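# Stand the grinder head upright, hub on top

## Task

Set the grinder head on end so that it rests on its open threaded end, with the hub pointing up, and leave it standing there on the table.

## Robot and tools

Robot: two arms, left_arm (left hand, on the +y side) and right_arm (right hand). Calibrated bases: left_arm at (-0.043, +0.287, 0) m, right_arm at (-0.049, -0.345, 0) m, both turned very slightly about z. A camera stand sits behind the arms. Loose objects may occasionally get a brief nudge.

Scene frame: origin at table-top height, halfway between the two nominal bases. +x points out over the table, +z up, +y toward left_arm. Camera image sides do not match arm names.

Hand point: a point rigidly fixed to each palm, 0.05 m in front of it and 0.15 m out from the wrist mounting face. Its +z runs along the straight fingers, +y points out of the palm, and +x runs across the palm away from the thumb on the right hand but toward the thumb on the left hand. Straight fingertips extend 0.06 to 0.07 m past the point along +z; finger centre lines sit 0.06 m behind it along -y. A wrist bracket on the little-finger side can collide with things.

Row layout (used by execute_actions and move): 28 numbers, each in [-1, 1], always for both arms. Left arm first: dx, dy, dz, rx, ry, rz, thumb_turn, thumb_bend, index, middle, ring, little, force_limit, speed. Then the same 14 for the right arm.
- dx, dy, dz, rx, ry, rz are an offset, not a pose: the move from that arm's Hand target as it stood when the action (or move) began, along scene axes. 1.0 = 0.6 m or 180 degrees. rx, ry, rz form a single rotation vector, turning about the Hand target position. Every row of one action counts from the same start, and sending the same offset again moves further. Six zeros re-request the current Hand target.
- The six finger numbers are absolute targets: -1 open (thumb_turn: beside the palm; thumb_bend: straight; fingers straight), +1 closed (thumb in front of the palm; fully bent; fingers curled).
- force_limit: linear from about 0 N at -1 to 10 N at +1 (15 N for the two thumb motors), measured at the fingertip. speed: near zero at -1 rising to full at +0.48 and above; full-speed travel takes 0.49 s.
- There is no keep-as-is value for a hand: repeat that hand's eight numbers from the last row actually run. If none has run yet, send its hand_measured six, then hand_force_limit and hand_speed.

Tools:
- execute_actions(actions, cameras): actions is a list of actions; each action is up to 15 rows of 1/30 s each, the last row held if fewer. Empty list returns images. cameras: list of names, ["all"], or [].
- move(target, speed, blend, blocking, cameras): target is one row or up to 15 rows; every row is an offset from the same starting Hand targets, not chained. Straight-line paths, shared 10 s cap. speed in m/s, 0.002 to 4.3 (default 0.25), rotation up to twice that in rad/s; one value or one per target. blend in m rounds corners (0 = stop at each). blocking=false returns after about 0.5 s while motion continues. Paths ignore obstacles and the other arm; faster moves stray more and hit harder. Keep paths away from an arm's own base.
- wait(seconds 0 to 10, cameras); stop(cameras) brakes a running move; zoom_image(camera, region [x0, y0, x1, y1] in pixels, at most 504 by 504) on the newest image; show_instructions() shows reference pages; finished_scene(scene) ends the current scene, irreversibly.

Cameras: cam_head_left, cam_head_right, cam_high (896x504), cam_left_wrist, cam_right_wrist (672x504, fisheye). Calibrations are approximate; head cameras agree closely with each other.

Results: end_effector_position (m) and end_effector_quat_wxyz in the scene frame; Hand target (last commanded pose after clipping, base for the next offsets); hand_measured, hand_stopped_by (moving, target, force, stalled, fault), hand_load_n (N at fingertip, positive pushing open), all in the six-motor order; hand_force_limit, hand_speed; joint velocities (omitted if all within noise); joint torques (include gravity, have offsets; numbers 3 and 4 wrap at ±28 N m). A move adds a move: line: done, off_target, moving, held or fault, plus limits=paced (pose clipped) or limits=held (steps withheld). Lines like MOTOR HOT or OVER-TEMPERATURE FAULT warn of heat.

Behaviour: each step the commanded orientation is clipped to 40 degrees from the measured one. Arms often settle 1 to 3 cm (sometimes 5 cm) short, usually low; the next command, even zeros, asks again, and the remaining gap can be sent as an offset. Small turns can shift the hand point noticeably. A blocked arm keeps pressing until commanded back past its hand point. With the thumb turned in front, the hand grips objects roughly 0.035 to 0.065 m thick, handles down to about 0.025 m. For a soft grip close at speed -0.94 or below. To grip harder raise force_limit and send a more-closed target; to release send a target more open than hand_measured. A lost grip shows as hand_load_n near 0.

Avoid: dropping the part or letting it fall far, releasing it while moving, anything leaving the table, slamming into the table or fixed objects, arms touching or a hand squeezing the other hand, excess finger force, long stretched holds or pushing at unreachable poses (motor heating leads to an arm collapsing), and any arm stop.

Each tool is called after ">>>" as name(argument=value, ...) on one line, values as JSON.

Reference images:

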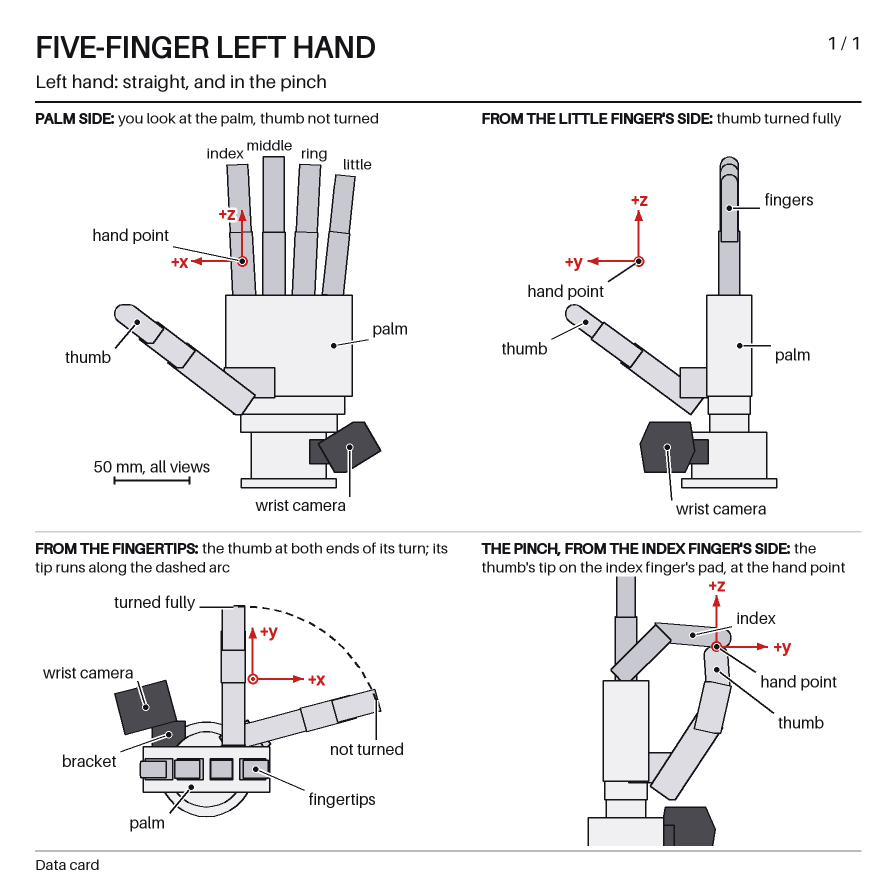

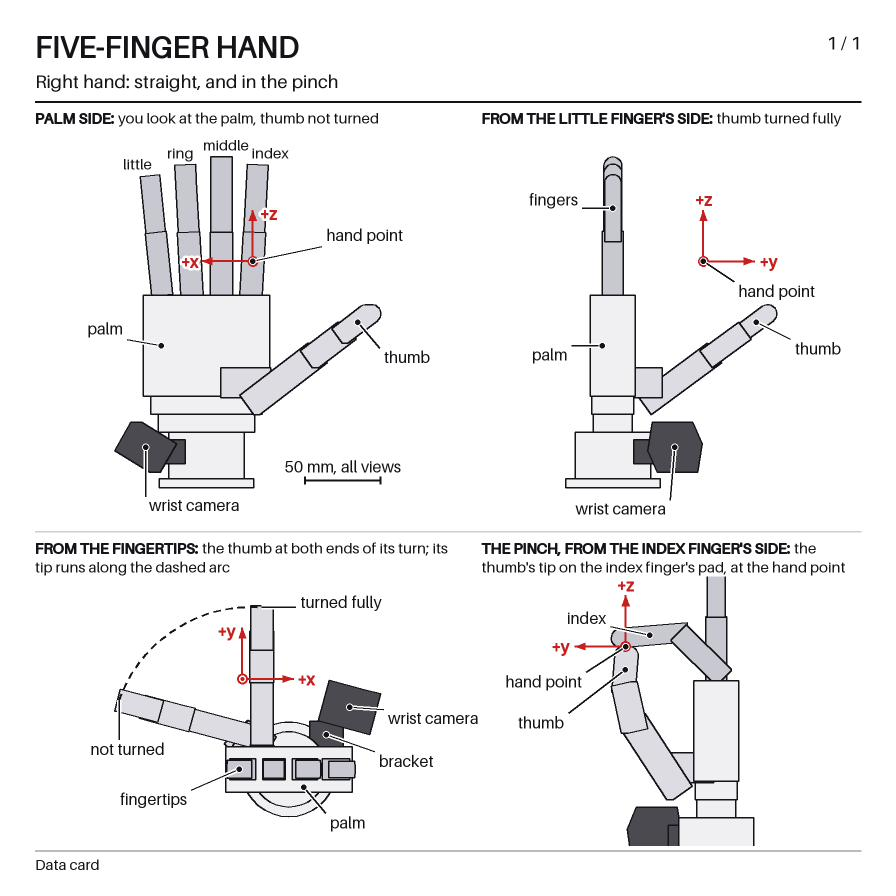

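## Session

>>> execute_actions(actions=[])

Scene clock: 0.00 s.
left_arm: end_effector_position=(+0.1203, +0.2661, +0.1325) hand_measured=(-1.000, -1.000, -1.000, -1.000, -1.000, -1.000) hand_load_n=(+0.0, +0.0, +0.0, +0.0, +0.0, +0.0) hand_stopped_by=(target, target, target, target, target, target) hand_force_limit=0.00 hand_speed=-0.80 end_effector_quat_wxyz=(+0.260, -0.308, +0.824, -0.398) | right_arm: end_effector_position=(+0.2296, -0.2319, +0.3405) hand_measured=(-1.000, -1.000, -1.000, -1.000, -1.000, -1.000) hand_load_n=(+0.0, +0.0, +0.5, +0.0, +0.0, +0.0) hand_stopped_by=(target, target, target, target, target, target) hand_force_limit=0.00 hand_speed=-0.80 end_effector_quat_wxyz=(-0.325, +0.895, +0.219, +0.212)
Joint positions: left_arm=[0.804 0.394 0.464 -1.385 0.968 1.484] | right_arm=[0.153 0.884 1.21 -1.453 -0.686 -1.747]
Joint velocities: within noise
Joint torques (N m): no reading
Heat: left arm: hottest waist 36 °C; right arm: hottest waist 35 °C.
Hand target: left_arm +0.1244, +0.2700, +0.1429; +0.271, -0.302, +0.825, -0.394 | right_arm +0.2330, -0.2314, +0.3508; -0.323, +0.892, +0.223, +0.223
camera_calibration:
cam_left_wrist: T_world_to_cam=[[0.0774863, -0.642838, 0.762073, 0.0561275], [-0.973851, -0.212536, -0.0802628, 0.187465], [0.213564, -0.735927, -0.642497, 0.366508], [0, 0, 0, 1]] pos_world=[0.0999405, 0.345647, 0.207754]
cam_right_wrist: T_world_to_cam=[[0.70177, -0.598713, -0.386086, -0.165946], [-0.695176, -0.693977, -0.187421, 0.0659028], [-0.155723, 0.399924, -0.903223, 0.551631], [0, 0, 0, 1]] pos_world=[0.248172, -0.27423, 0.446528]

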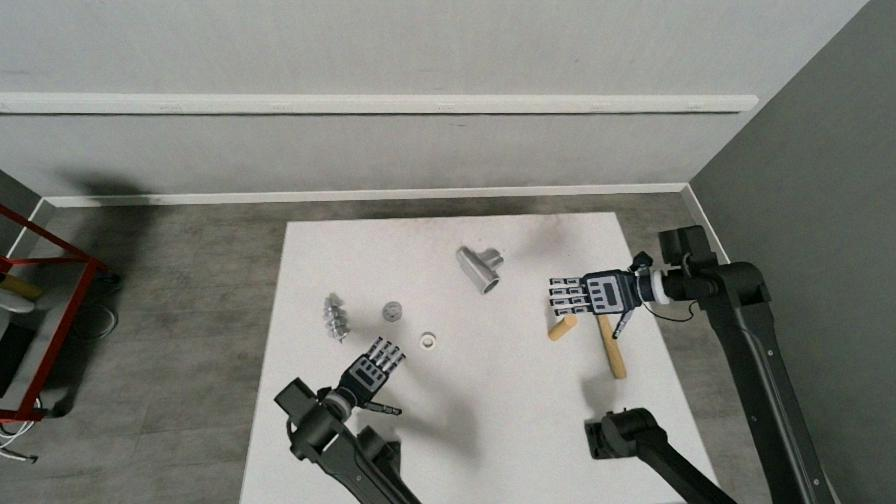

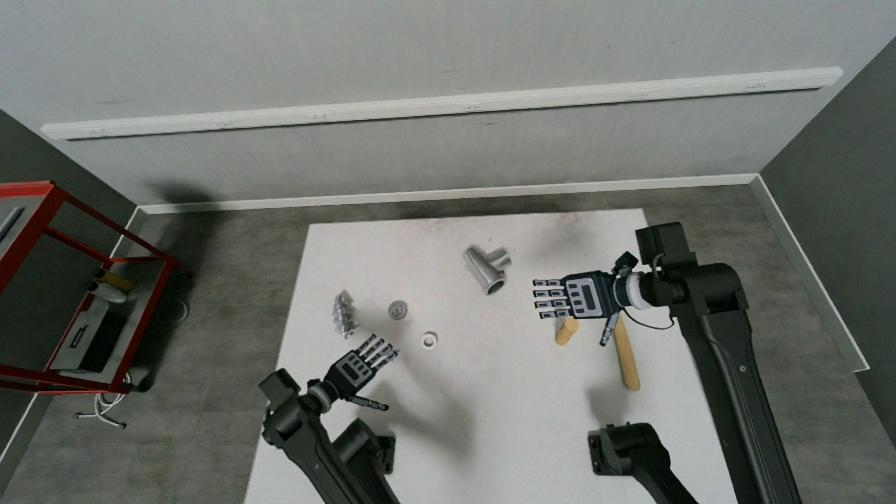

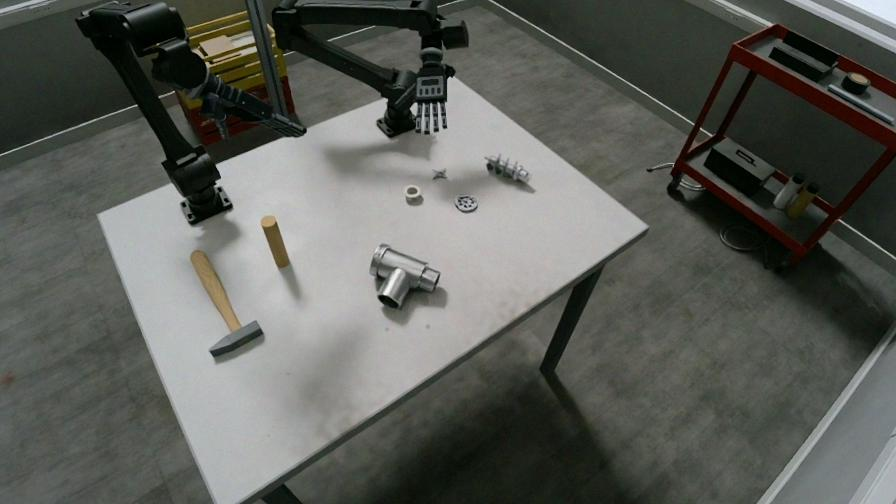

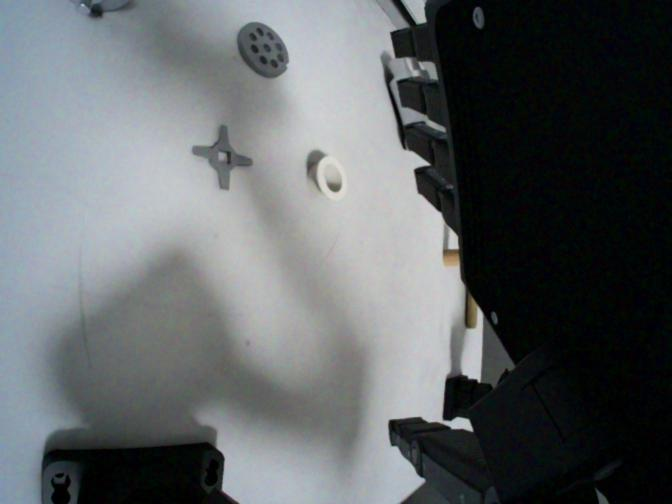

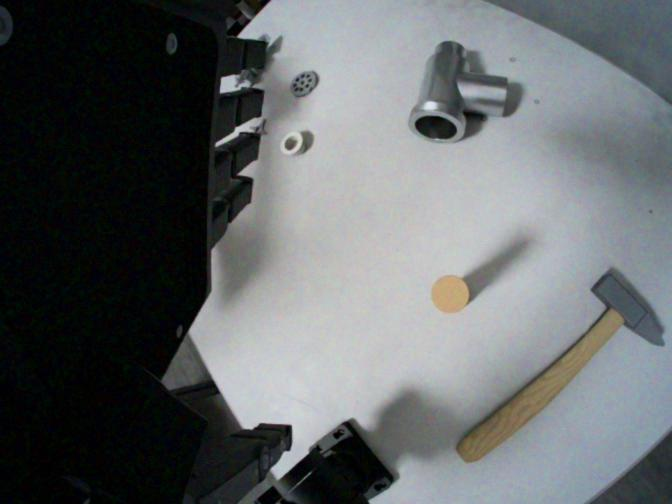

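>>> zoom_image(camera="cam_head_left", region=[430, 225, 530, 315])

>>> zoom_image(camera="cam_head_right", region=[430, 225, 530, 315])

>>> zoom_image(camera="cam_high", region=[350, 220, 460, 320])

>>> zoom_image(camera="cam_right_wrist", region=[380, 20, 540, 160])

Scaled by 5.040 from the camera's 896x504 image, which has a finer 1280x720 frame.

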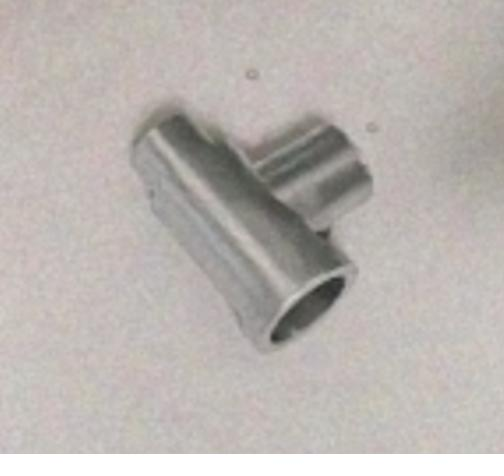

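Scaled by 5.040 from the camera's 896x504 image, which has a finer 1280x720 frame.

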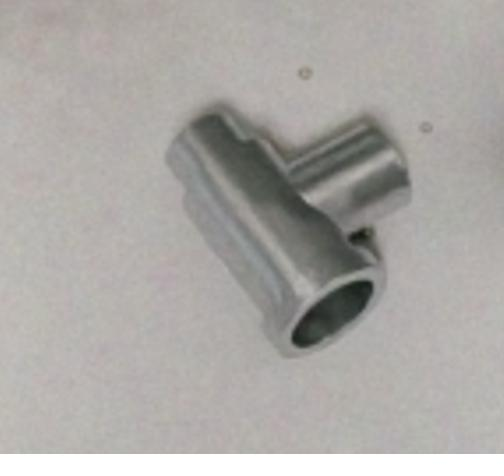

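Scaled by 4.582 from the camera's 896x504 image, which has a finer 1280x720 frame.

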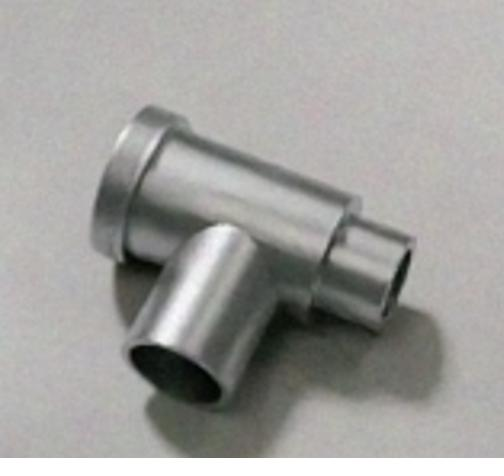

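Scaled by 3.150 from the camera's 672x504 image, which has a finer 960x720 frame.

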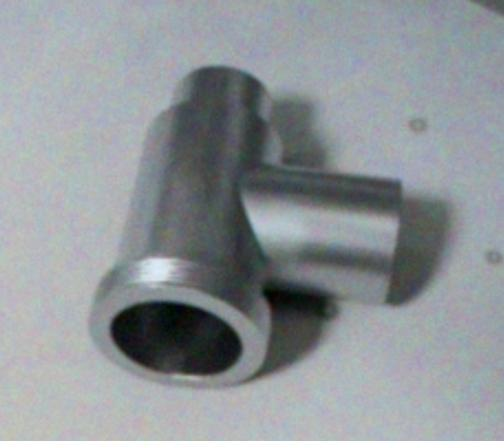

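>>> move(target=[[0.2,-0.1,0.2,-0.003,0.03,-0.03,1,-1,-1,-1,-1,-1,0,-0.2, -0.02,-0.12,0,0,0,0, -1,-1,-1,-1,-1,-1,0,-0.8],[0.63,-0.445,0.11,-0.0079,0.0814,-0.0647,1,-1,-1,-1,-1,-1,0,-0.2, -0.05,-0.3,0,0,0,0, -1,-1,-1,-1,-1,-1,0,-0.8]], blend=[0.06,0], cameras=["all"], speed=0.25)

>>> zoom_image(camera="cam_left_wrist", region=[0, 0, 400, 300])

Scene clock: 6.03 s.
left_arm: end_effector_position=(+0.4869, +0.0099, +0.1765) hand_measured=(+1.000, -1.000, -1.000, -1.000, -1.000, -1.000) hand_load_n=(+0.0, +0.0, +0.0, +0.0, +0.0, +0.0) hand_stopped_by=(target, target, target, target, target, target) hand_force_limit=0.00 hand_speed=-0.20 end_effector_quat_wxyz=(+0.097, -0.274, +0.882, -0.372) | right_arm: end_effector_position=(+0.2019, -0.4049, +0.3318) hand_measured=(-1.000, -1.000, -1.000, -1.000, -1.000, -1.000) hand_load_n=(+0.0, +0.0, +0.0, +0.0, +0.0, +0.0) hand_stopped_by=(target, target, target, target, target, target) hand_force_limit=0.00 hand_speed=-0.80 end_effector_quat_wxyz=(-0.198, +0.946, +0.079, +0.242)
Joint positions: left_arm=[-0.296 1.653 1.418 -0.672 0.461 0.469] | right_arm=[-0.422 0.848 1.21 -1.672 -0.588 -2.091]
Joint torques (N m): left_arm=[-0.26 -18.67 13.74 1.16 0.14 -0.06] | right_arm=[-1.79 -1.55 10.26 -0.1 -0.42 -0.18]
Heat: left arm: hottest waist 36 °C; right arm: hottest waist 35 °C.
Hand target: left_arm +0.5025, +0.0031, +0.2090; +0.118, -0.268, +0.874, -0.387 | right_arm +0.2030, -0.4114, +0.3508; -0.323, +0.892, +0.223, +0.223
Off the commanded pose: left_arm 0.037 m, 3 deg | right_arm 0.020 m, 23 deg.
joint sent to its limit (right arm) — joint 4 (wrist pitch), lower limit; joint 6 (wrist roll), lower limit. The joint targets are off in orientation, not in position.
move: off_target (left_arm, right_arm)
camera_calibration:
cam_left_wrist: T_world_to_cam=[[0.157196, -0.672188, 0.7235, -0.202221], [-0.978695, -0.00805171, 0.205162, 0.443555], [-0.132082, -0.740337, -0.659133, 0.299167], [0, 0, 0, 1]] pos_world=[0.505407, 0.089125, 0.252497]
cam_right_wrist: T_world_to_cam=[[0.443369, -0.861037, -0.249078, -0.352871], [-0.89531, -0.43873, -0.0770432, 0.031967], [-0.042941, 0.257161, -0.965414, 0.54857], [0, 0, 0, 1]] pos_world=[0.208629, -0.430881, 0.444168]

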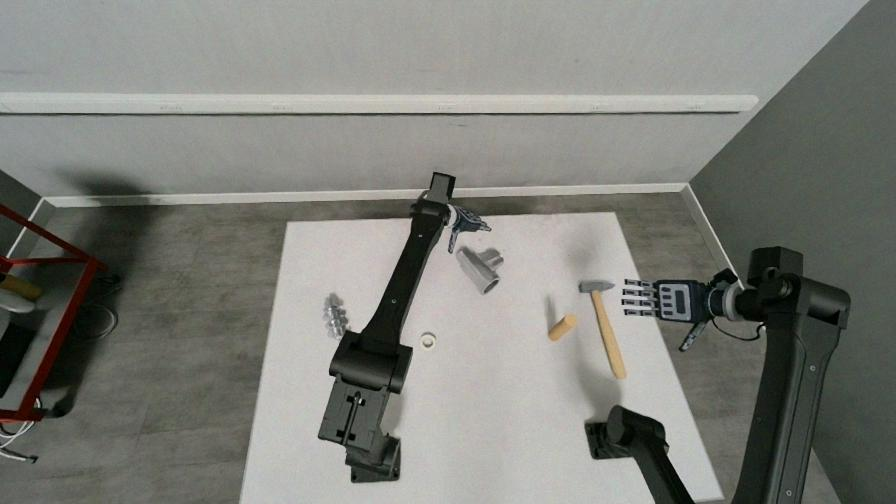

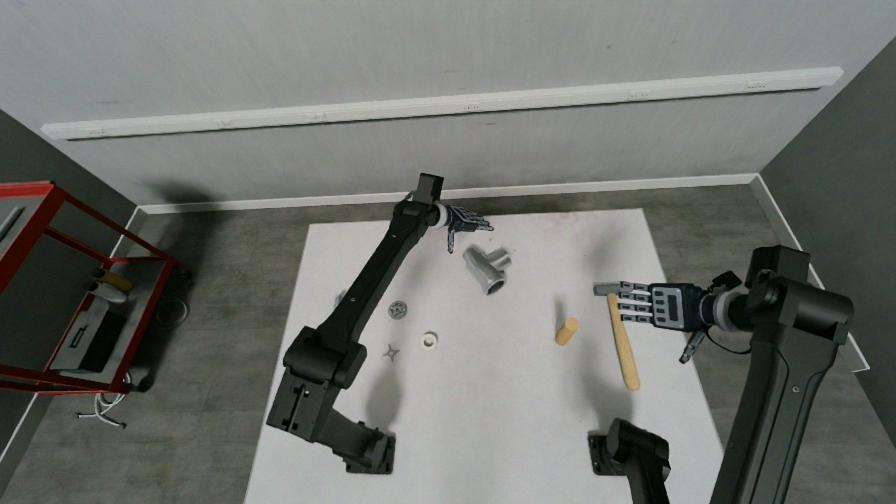

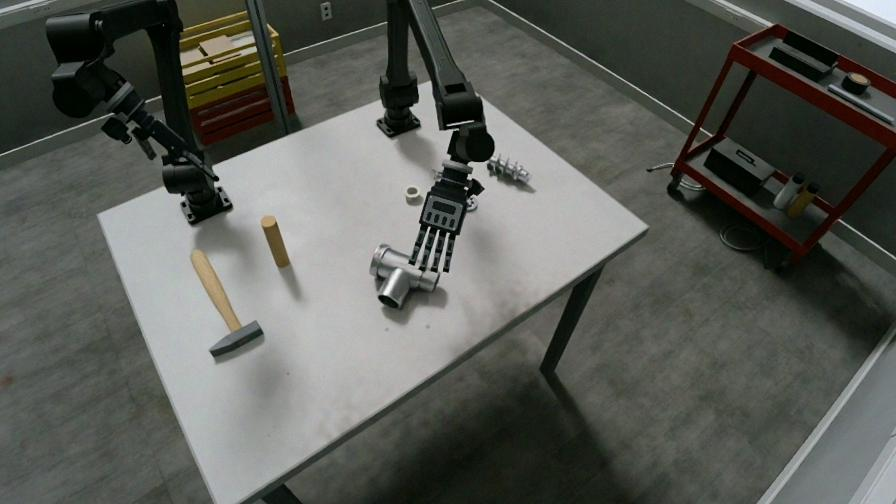

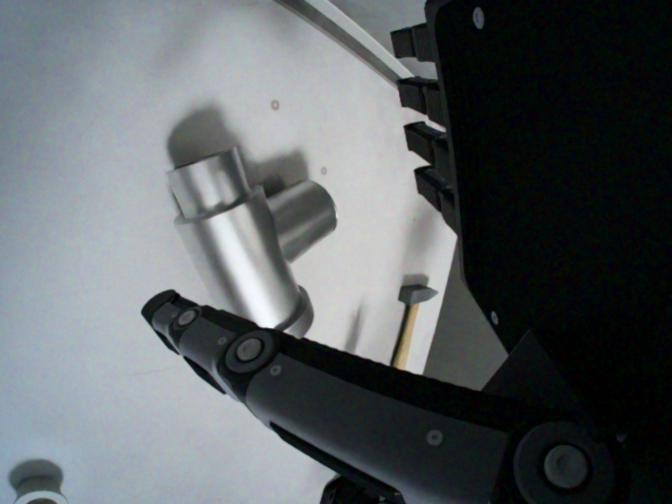

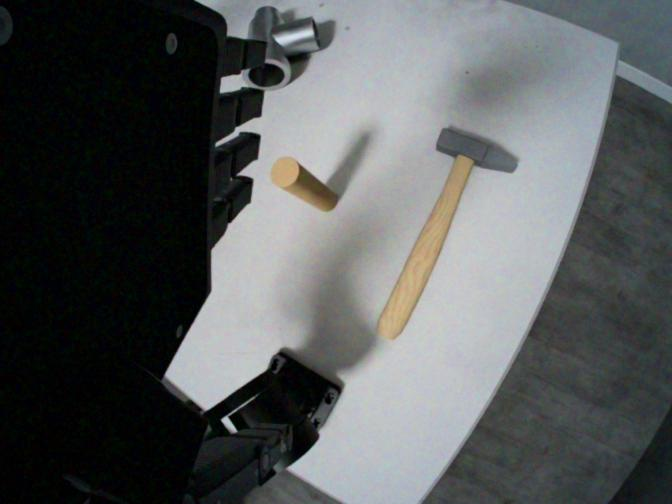

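Scaled by 1.260 from the camera's 672x504 image, which has a finer 960x720 frame.

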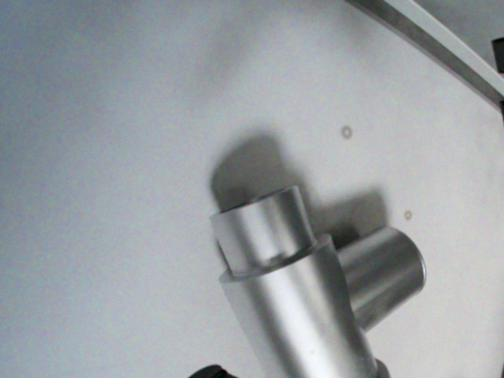

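>>> move(target=[0.009,-0.010,-0.187,0,0,0,1,-1,-1,-1,-1,-1,0,-0.2, 0,0,0,0,0,0, -1,-1,-1,-1,-1,-1,0,-0.8], cameras=["cam_left_wrist","cam_high"], speed=0.12)

>>> zoom_image(camera="cam_left_wrist", region=[100, 50, 400, 300])

>>> zoom_image(camera="cam_high", region=[350, 180, 500, 320])

Scene clock: 8.80 s.
left_arm: end_effector_position=(+0.5073, +0.0018, +0.0950) hand_measured=(+1.000, -1.000, -1.000, -1.000, -1.000, -1.000) hand_load_n=(+0.0, +0.0, +0.0, +0.0, +0.0, +0.0) hand_stopped_by=(target, target, target, target, target, target) hand_force_limit=0.00 hand_speed=-0.20 end_effector_quat_wxyz=(+0.115, -0.269, +0.876, -0.384) | right_arm: end_effector_position=(+0.2019, -0.4049, +0.3318) hand_measured=(-1.000, -1.000, -1.000, -1.000, -1.000, -1.000) hand_load_n=(+0.0, +0.0, +0.0, +0.0, +0.0, +0.0) hand_stopped_by=(target, target, target, target, target, target) hand_force_limit=0.00 hand_speed=-0.80 end_effector_quat_wxyz=(-0.198, +0.946, +0.079, +0.242)
Joint positions: left_arm=[-0.298 1.753 1.311 -0.416 0.456 0.463] | right_arm=[-0.422 0.848 1.21 -1.672 -0.588 -2.091]
Joint torques (N m): left_arm=[-0.67 -18.61 8.25 2.11 0.12 -0.05] | right_arm=[-1.73 -1.73 10.28 -0.09 -0.43 -0.18]
Heat: left arm: hottest waist 36 °C; right arm: hottest waist 35 °C.
Hand target: left_arm +0.5080, -0.0030, +0.0970; +0.119, -0.267, +0.874, -0.388 | right_arm +0.2030, -0.4114, +0.3508; -0.323, +0.892, +0.223, +0.223
Off the commanded pose: left_arm 0.005 m, 1 deg | right_arm 0.020 m, 23 deg.
joint sent to its limit (right arm) — joint 4 (wrist pitch), lower limit; joint 6 (wrist roll), lower limit. The joint targets are off in orientation, not in position.
move: off_target (right_arm)
camera_calibration:
cam_left_wrist: T_world_to_cam=[[0.128672, -0.660742, 0.739502, -0.139008], [-0.986642, -0.0101708, 0.162587, 0.488223], [-0.0999065, -0.750544, -0.653225, 0.225239], [0, 0, 0, 1]] pos_world=[0.522091, 0.082169, 0.17055]
Images, in order (width x height): cam_high 896x504, cam_left_wrist 672x504.

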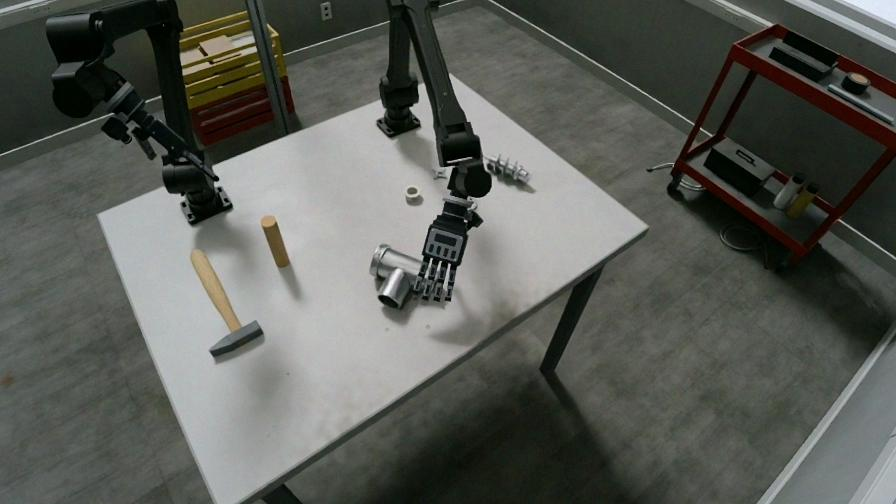

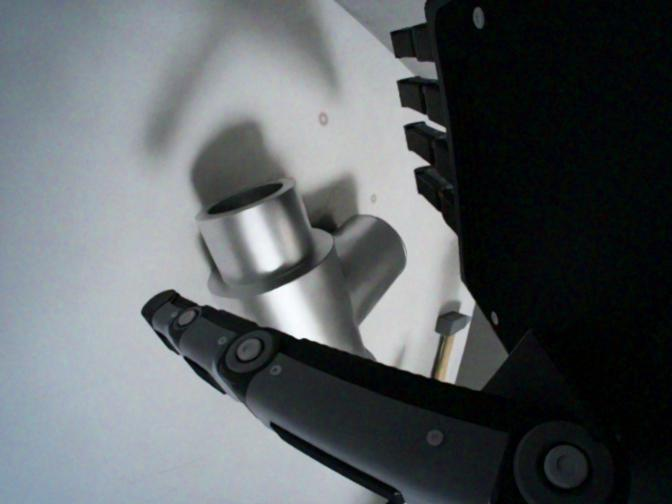

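Scaled by 1.680 from the camera's 672x504 image, which has a finer 960x720 frame.

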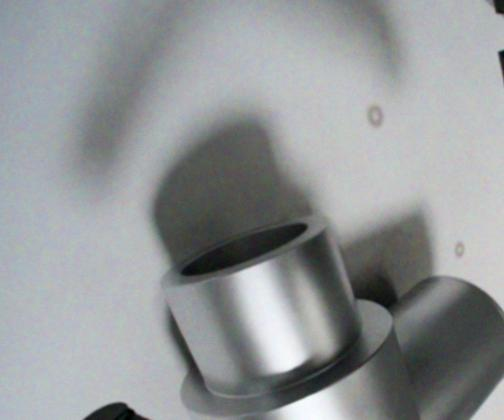

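Scaled by 3.360 from the camera's 896x504 image, which has a finer 1280x720 frame.

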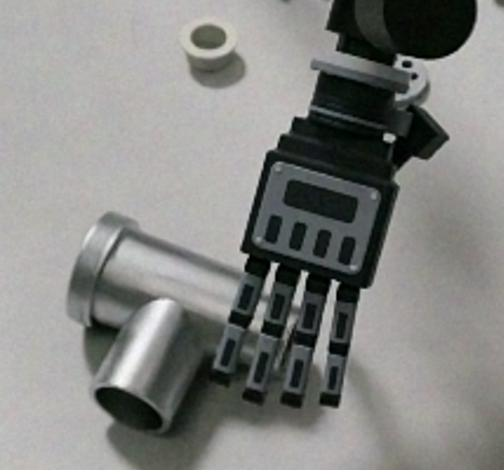

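>>> move(target=[-0.004,-0.009,-0.072,0,0,0,1,-1,-1,-1,-1,-1,0,-0.2, 0,0,0,0,0,0, -1,-1,-1,-1,-1,-1,0,-0.8], cameras=["cam_left_wrist","cam_high"], speed=0.1)

>>> zoom_image(camera="cam_left_wrist", region=[100, 50, 400, 300])

>>> zoom_image(camera="cam_high", region=[350, 180, 500, 320])

Scene clock: 10.40 s.
left_arm: end_effector_position=(+0.5043, -0.0038, +0.0505) hand_measured=(+1.000, -1.000, -1.000, -1.000, -1.000, -1.000) hand_load_n=(+0.0, +0.0, +0.0, +0.0, +0.0, +0.0) hand_stopped_by=(target, target, target, target, target, target) hand_force_limit=0.00 hand_speed=-0.20 end_effector_quat_wxyz=(+0.114, -0.269, +0.876, -0.383) | right_arm: end_effector_position=(+0.2019, -0.4049, +0.3318) hand_measured=(-1.000, -1.000, -1.000, -1.000, -1.000, -1.000) hand_load_n=(+0.0, +0.0, +0.0, +0.0, +0.0, +0.5) hand_stopped_by=(target, target, target, target, target, target) hand_force_limit=0.00 hand_speed=-0.80 end_effector_quat_wxyz=(-0.198, +0.946, +0.079, +0.242)
Joint positions: left_arm=[-0.31 1.808 1.256 -0.305 0.449 0.454] | right_arm=[-0.422 0.848 1.21 -1.672 -0.588 -2.091]
Joint torques (N m): left_arm=[-0.5 -18.96 7.95 2.17 0.12 -0.04] | right_arm=[-1.73 -1.73 10.24 -0.09 -0.42 -0.17]
Heat: left arm: hottest waist 36 °C; right arm: hottest waist 35 °C.
Hand target: left_arm +0.5055, -0.0083, +0.0536; +0.118, -0.268, +0.874, -0.387 | right_arm +0.2030, -0.4114, +0.3508; -0.323, +0.892, +0.223, +0.223
Off the commanded pose: left_arm 0.006 m, 1 deg | right_arm 0.020 m, 23 deg.
joint sent to its limit (right arm) — joint 4 (wrist pitch), lower limit; joint 6 (wrist roll), lower limit. The joint targets are off in orientation, not in position.
move: off_target (right_arm)
camera_calibration:
cam_left_wrist: T_world_to_cam=[[0.129957, -0.661483, 0.738615, -0.110085], [-0.98628, -0.0097588, 0.164793, 0.492213], [-0.1018, -0.749897, -0.653675, 0.192678], [0, 0, 0, 1]] pos_world=[0.51938, 0.0764722, 0.126146]
Images, in order (width x height): cam_high 896x504, cam_left_wrist 672x504.

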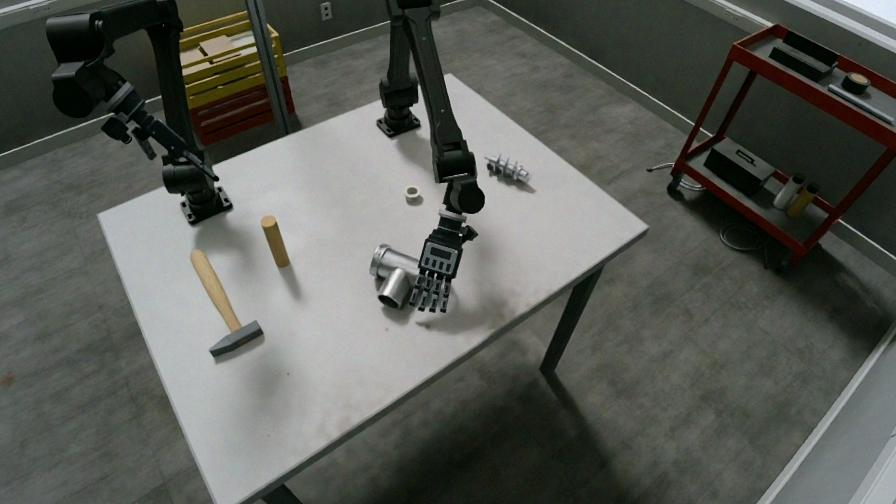

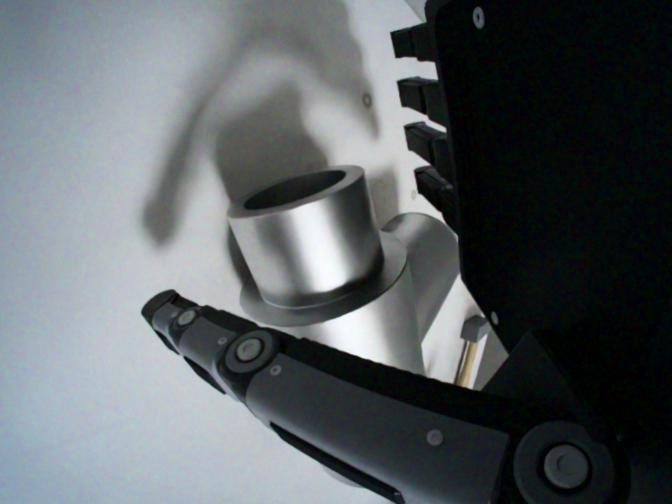

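Scaled by 1.680 from the camera's 672x504 image, which has a finer 960x720 frame.

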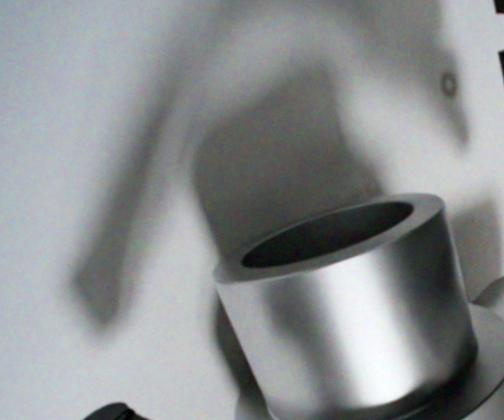

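Scaled by 3.360 from the camera's 896x504 image, which has a finer 1280x720 frame.

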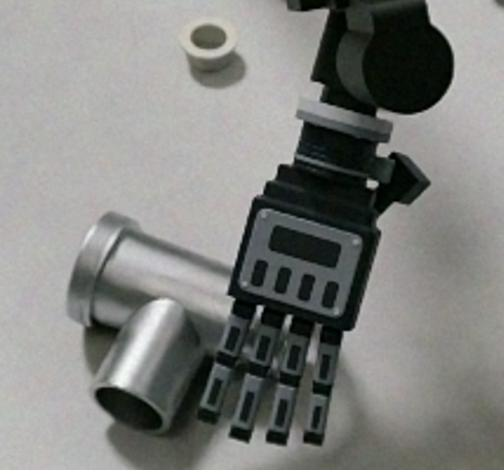

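>>> move(target=[0.001,0.0,-0.03,0,0,0,1,-1,-1,-1,-1,-1,0,-0.2, 0,0,0,0,0,0, -1,-1,-1,-1,-1,-1,0,-0.8], cameras=[], speed=0.06)

>>> move(target=[0,0,0,0,0,0,1,0,0,0,-1,-1,-0.5,-0.9, 0,0,0,0,0,0, -1,-1,-1,-1,-1,-1,0,-0.8], cameras=["cam_left_wrist","cam_high"], speed=0.05)

>>> zoom_image(camera="cam_left_wrist", region=[130, 80, 530, 380])

>>> zoom_image(camera="cam_high", region=[350, 180, 500, 320])

Scene clock: 12.00 s.
left_arm: end_effector_position=(+0.5065, -0.0046, +0.0379) hand_measured=(+1.000, -1.000, -1.000, -1.000, -1.000, -1.000) hand_load_n=(+0.0, +0.0, +0.0, +0.0, +0.0, +0.0) hand_stopped_by=(target, target, target, target, target, target) hand_force_limit=0.00 hand_speed=-0.20 end_effector_quat_wxyz=(+0.117, -0.268, +0.875, -0.386) | right_arm: end_effector_position=(+0.2019, -0.4049, +0.3318) hand_measured=(-1.000, -1.000, -1.000, -1.000, -1.000, -1.000) hand_load_n=(+0.0, +0.0, +0.0, +0.0, +0.0, +0.0) hand_stopped_by=(target, target, target, target, target, target) hand_force_limit=0.00 hand_speed=-0.80 end_effector_quat_wxyz=(-0.198, +0.946, +0.079, +0.242)
Joint positions: left_arm=[-0.31 1.827 1.243 -0.263 0.449 0.454] | right_arm=[-0.422 0.848 1.21 -1.672 -0.588 -2.091]
Joint torques (N m): left_arm=[-0.62 -18.55 7.51 2.13 0.12 -0.06] | right_arm=[-1.79 -1.73 10.26 -0.09 -0.42 -0.18]
Heat: left arm: hottest waist 36 °C; right arm: hottest waist 35 °C.
Hand target: left_arm +0.5062, -0.0084, +0.0357; +0.118, -0.268, +0.874, -0.387 | right_arm +0.2030, -0.4114, +0.3508; -0.323, +0.892, +0.223, +0.223
Off the commanded pose: left_arm 0.004 m, 0 deg | right_arm 0.020 m, 23 deg.
joint sent to its limit (right arm) — joint 4 (wrist pitch), lower limit; joint 6 (wrist roll), lower limit. The joint targets are off in orientation, not in position.
move: off_target (right_arm)
No camera images: "cameras" was empty.

Scene clock: 15.47 s.
left_arm: end_effector_position=(+0.5082, -0.0059, +0.0384) hand_measured=(+1.000, -0.548, -0.108, -0.136, -1.000, -1.000) hand_load_n=(+0.5, +5.0, +3.5, +2.0, +0.0, +0.0) hand_stopped_by=(target, force, force, force, target, target) hand_force_limit=-0.50 hand_speed=-0.90 end_effector_quat_wxyz=(+0.121, -0.266, +0.874, -0.387) | right_arm: end_effector_position=(+0.2019, -0.4049, +0.3318) hand_measured=(-1.000, -1.000, -1.000, -1.000, -1.000, -1.000) hand_load_n=(+0.0, +0.0, +0.0, +0.0, +0.0, +0.0) hand_stopped_by=(target, target, target, target, target, target) hand_force_limit=0.00 hand_speed=-0.80 end_effector_quat_wxyz=(-0.198, +0.946, +0.079, +0.242)
Joint positions: left_arm=[-0.311 1.828 1.243 -0.253 0.446 0.454] | right_arm=[-0.422 0.848 1.21 -1.672 -0.588 -2.091]
Joint torques (N m): left_arm=[-0.38 -18.55 7.45 1.73 0.22 -0.05] | right_arm=[-1.73 -1.79 10.25 -0.08 -0.43 -0.18]
Heat: left arm: hottest waist 36 °C; right arm: hottest waist 35 °C.
Hand target: left_arm +0.5062, -0.0084, +0.0358; +0.119, -0.267, +0.874, -0.388 | right_arm +0.2030, -0.4114, +0.3508; -0.323, +0.892, +0.223, +0.223
Off the commanded pose: left_arm 0.004 m, 0 deg | right_arm 0.020 m, 23 deg.
joint sent to its limit (right arm) — joint 4 (wrist pitch), lower limit; joint 6 (wrist roll), lower limit. The joint targets are off in orientation, not in position.
move: off_target (right_arm)
camera_calibration:
cam_left_wrist: T_world_to_cam=[[0.117103, -0.657864, 0.743977, -0.0966591], [-0.989023, -0.00927364, 0.147473, 0.500122], [-0.0901176, -0.75308, -0.651728, 0.177543], [0, 0, 0, 1]] pos_world=[0.52195, 0.0747533, 0.113867]
Images, in order (width x height): cam_high 896x504, cam_left_wrist 672x504.

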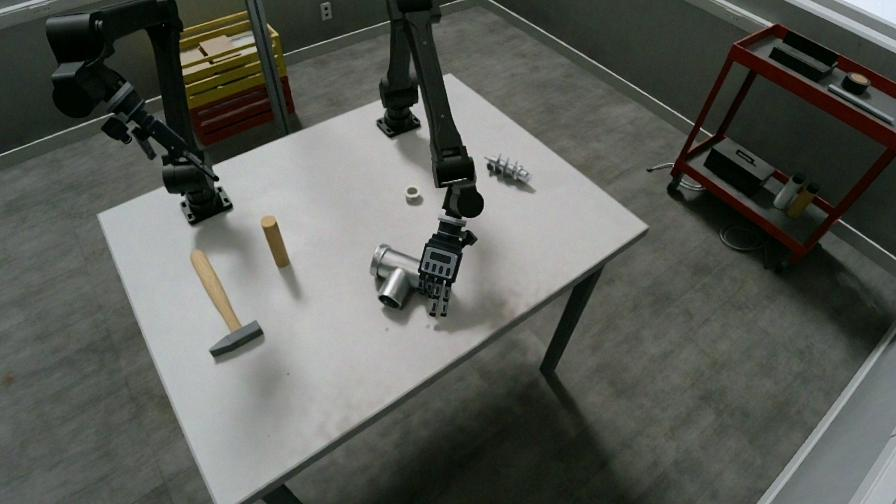

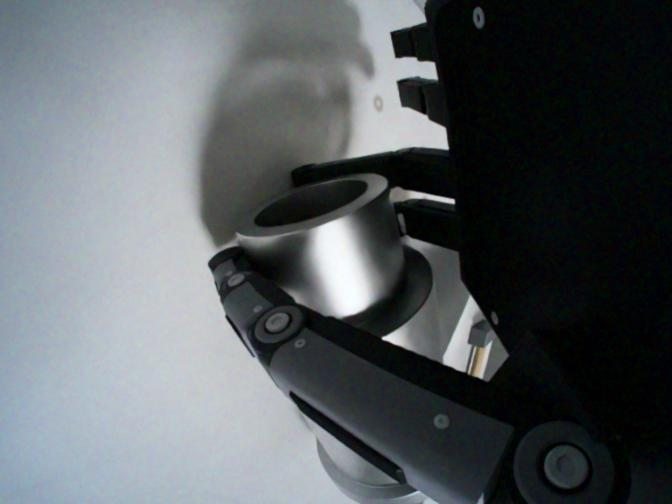

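Scaled by 1.260 from the camera's 672x504 image, which has a finer 960x720 frame.

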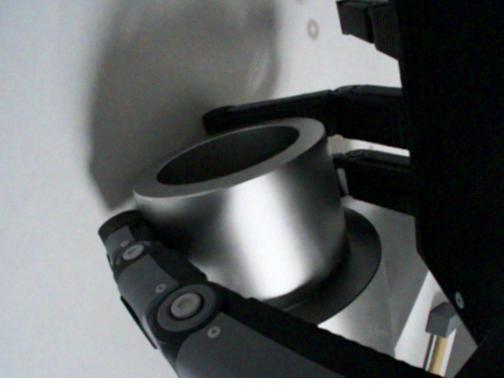

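Scaled by 3.360 from the camera's 896x504 image, which has a finer 1280x720 frame.

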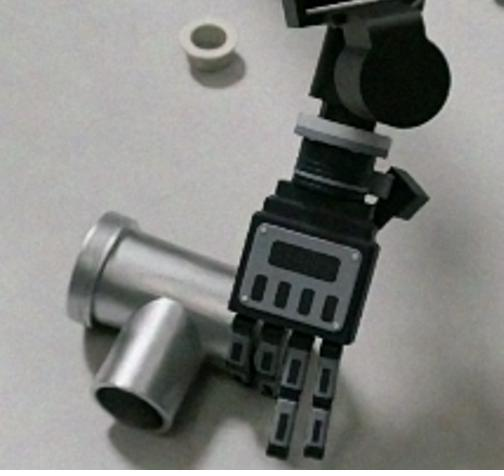

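>>> move(target=[0,0,0,0,0,0,1,-0.8,-0.4,-0.4,-1,-1,-0.5,-0.5, 0,0,0,0,0,0, -1,-1,-1,-1,-1,-1,0,-0.8], cameras=[], speed=0.05)

>>> move(target=[-0.014,-0.006,-0.010,0,0,0,1,-0.8,-0.4,-0.4,-1,-1,-0.5,-0.5, 0,0,0,0,0,0, -1,-1,-1,-1,-1,-1,0,-0.8], cameras=["cam_left_wrist"], speed=0.05)

Scene clock: 16.50 s.
left_arm: end_effector_position=(+0.5084, -0.0058, +0.0389) hand_measured=(+1.000, -0.800, -0.400, -0.400, -1.000, -1.000) hand_load_n=(+0.0, +0.0, +0.0, +0.0, +0.0, +0.0) hand_stopped_by=(target, target, target, target, target, target) hand_force_limit=-0.50 hand_speed=-0.50 end_effector_quat_wxyz=(+0.121, -0.267, +0.874, -0.388) | right_arm: end_effector_position=(+0.2019, -0.4049, +0.3318) hand_measured=(-1.000, -1.000, -1.000, -1.000, -1.000, -1.000) hand_load_n=(-0.5, +0.0, +0.0, +0.0, +0.0, +0.0) hand_stopped_by=(target, target, target, target, target, target) hand_force_limit=0.00 hand_speed=-0.80 end_effector_quat_wxyz=(-0.198, +0.946, +0.079, +0.242)
Joint positions: left_arm=[-0.311 1.827 1.243 -0.253 0.447 0.453] | right_arm=[-0.422 0.848 1.21 -1.672 -0.588 -2.091]
Joint torques (N m): left_arm=[-0.32 -18.2 7.57 1.73 0.19 -0.04] | right_arm=[-1.73 -1.67 10.26 -0.09 -0.42 -0.17]
Heat: left arm: hottest waist 36 °C; right arm: hottest waist 35 °C.
Hand target: left_arm +0.5061, -0.0085, +0.0358; +0.118, -0.267, +0.874, -0.388 | right_arm +0.2030, -0.4114, +0.3508; -0.323, +0.892, +0.223, +0.223
Off the commanded pose: left_arm 0.005 m, 0 deg | right_arm 0.020 m, 23 deg.
joint sent to its limit (right arm) — joint 4 (wrist pitch), lower limit; joint 6 (wrist roll), lower limit. The joint targets are off in orientation, not in position.
move: off_target (right_arm)
No camera images: "cameras" was empty.

Scene clock: 17.27 s.
left_arm: end_effector_position=(+0.5064, -0.0073, +0.0371) hand_measured=(+1.000, -0.800, -0.400, -0.400, -1.000, -1.000) hand_load_n=(+0.0, +0.0, +0.0, -0.5, +0.0, +0.0) hand_stopped_by=(target, target, target, target, target, target) hand_force_limit=-0.50 hand_speed=-0.50 end_effector_quat_wxyz=(+0.125, -0.267, +0.872, -0.391) | right_arm: end_effector_position=(+0.2019, -0.4049, +0.3318) hand_measured=(-1.000, -1.000, -1.000, -1.000, -1.000, -1.000) hand_load_n=(+0.0, +0.0, +0.0, +0.0, +0.0, +0.0) hand_stopped_by=(target, target, target, target, target, target) hand_force_limit=0.00 hand_speed=-0.80 end_effector_quat_wxyz=(-0.198, +0.946, +0.079, +0.242)
Joint positions: left_arm=[-0.315 1.823 1.226 -0.228 0.443 0.446] | right_arm=[-0.422 0.848 1.21 -1.672 -0.588 -2.091]
Joint torques (N m): left_arm=[-0.91 -18.49 6.5 1.77 0.04 -0.06] | right_arm=[-1.85 -1.67 10.24 -0.08 -0.42 -0.18]
Heat: left arm: hottest waist 36 °C; right arm: hottest waist 35 °C.
Hand target: left_arm +0.4977, -0.0120, +0.0297; +0.118, -0.267, +0.874, -0.388 | right_arm +0.2030, -0.4114, +0.3508; -0.323, +0.892, +0.223, +0.223
Off the commanded pose: left_arm 0.012 m, 1 deg | right_arm 0.020 m, 23 deg.
joint sent to its limit (right arm) — joint 4 (wrist pitch), lower limit; joint 6 (wrist roll), lower limit. The joint targets are off in orientation, not in position.
move: off_target (left_arm, right_arm)
camera_calibration:
cam_left_wrist: T_world_to_cam=[[0.113053, -0.652975, 0.748894, -0.0944787], [-0.99028, -0.0125895, 0.138516, 0.499341], [-0.0810191, -0.757275, -0.648051, 0.170663], [0, 0, 0, 1]] pos_world=[0.518995, 0.073833, 0.112186]
Images, in order (width x height): cam_left_wrist 672x504.

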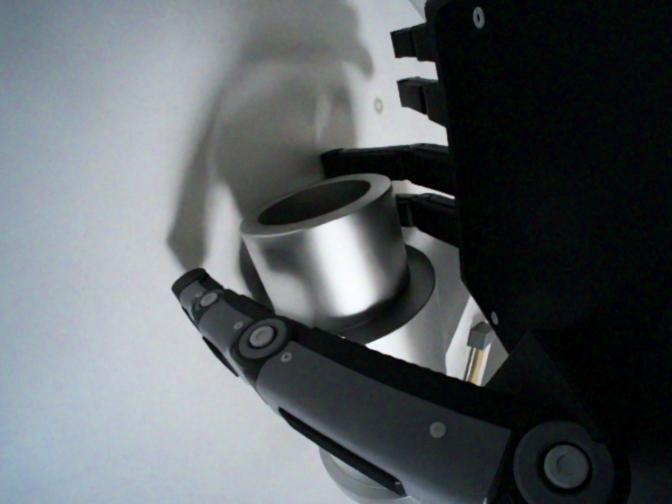

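>>> move(target=[-0.02,-0.006,-0.002,0,0,0,1,-0.8,-0.4,-0.4,-1,-1,-0.5,-0.5, 0,0,0,0,0,0, -1,-1,-1,-1,-1,-1,0,-0.8], cameras=["cam_left_wrist"], speed=0.05)

Scene clock: 18.33 s.
left_arm: end_effector_position=(+0.4975, -0.0105, +0.0364) hand_measured=(+1.000, -0.800, -0.400, -0.400, -1.000, -1.000) hand_load_n=(+0.0, +0.0, +0.0, +0.5, +0.0, +0.0) hand_stopped_by=(target, target, target, target, target, target) hand_force_limit=-0.50 hand_speed=-0.50 end_effector_quat_wxyz=(+0.129, -0.266, +0.872, -0.391) | right_arm: end_effector_position=(+0.2019, -0.4049, +0.3318) hand_measured=(-1.000, -1.000, -1.000, -1.000, -1.000, -1.000) hand_load_n=(+0.0, +0.0, +0.0, +0.0, +0.0, +0.0) hand_stopped_by=(target, target, target, target, target, target) hand_force_limit=0.00 hand_speed=-0.80 end_effector_quat_wxyz=(-0.198, +0.946, +0.079, +0.242)
Joint positions: left_arm=[-0.328 1.805 1.195 -0.203 0.43 0.438] | right_arm=[-0.422 0.848 1.21 -1.672 -0.588 -2.091]
Joint torques (N m): left_arm=[-0.91 -18.14 6.26 1.59 0.17 -0.09] | right_arm=[-1.73 -1.67 10.28 -0.1 -0.42 -0.18]
Heat: left arm: hottest waist 36 °C; right arm: hottest waist 35 °C.
Hand target: left_arm +0.4857, -0.0155, +0.0285; +0.118, -0.268, +0.874, -0.388 | right_arm +0.2030, -0.4114, +0.3508; -0.323, +0.892, +0.223, +0.223
Off the commanded pose: left_arm 0.015 m, 1 deg | right_arm 0.020 m, 23 deg.
joint sent to its limit (right arm) — joint 4 (wrist pitch), lower limit; joint 6 (wrist roll), lower limit. The joint targets are off in orientation, not in position.
move: off_target (left_arm, right_arm)
camera_calibration:
cam_left_wrist: T_world_to_cam=[[0.10739, -0.654122, 0.748727, -0.0922651], [-0.99145, -0.0143155, 0.129697, 0.491589], [-0.0741196, -0.756254, -0.650067, 0.163776], [0, 0, 0, 1]] pos_world=[0.509433, 0.070541, 0.111789]
Images, in order (width x height): cam_left_wrist 672x504.

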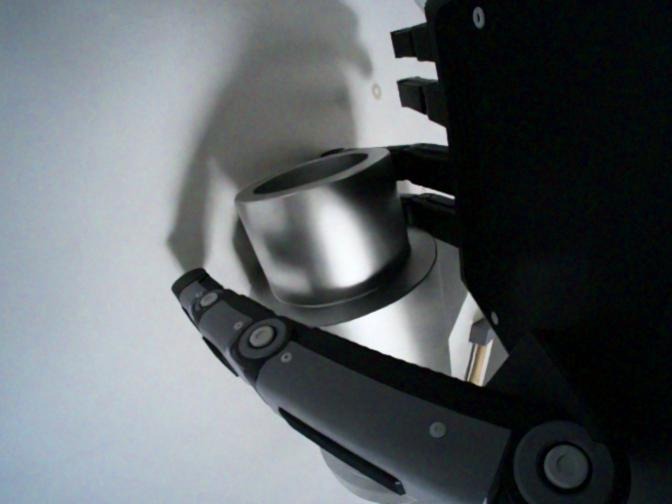

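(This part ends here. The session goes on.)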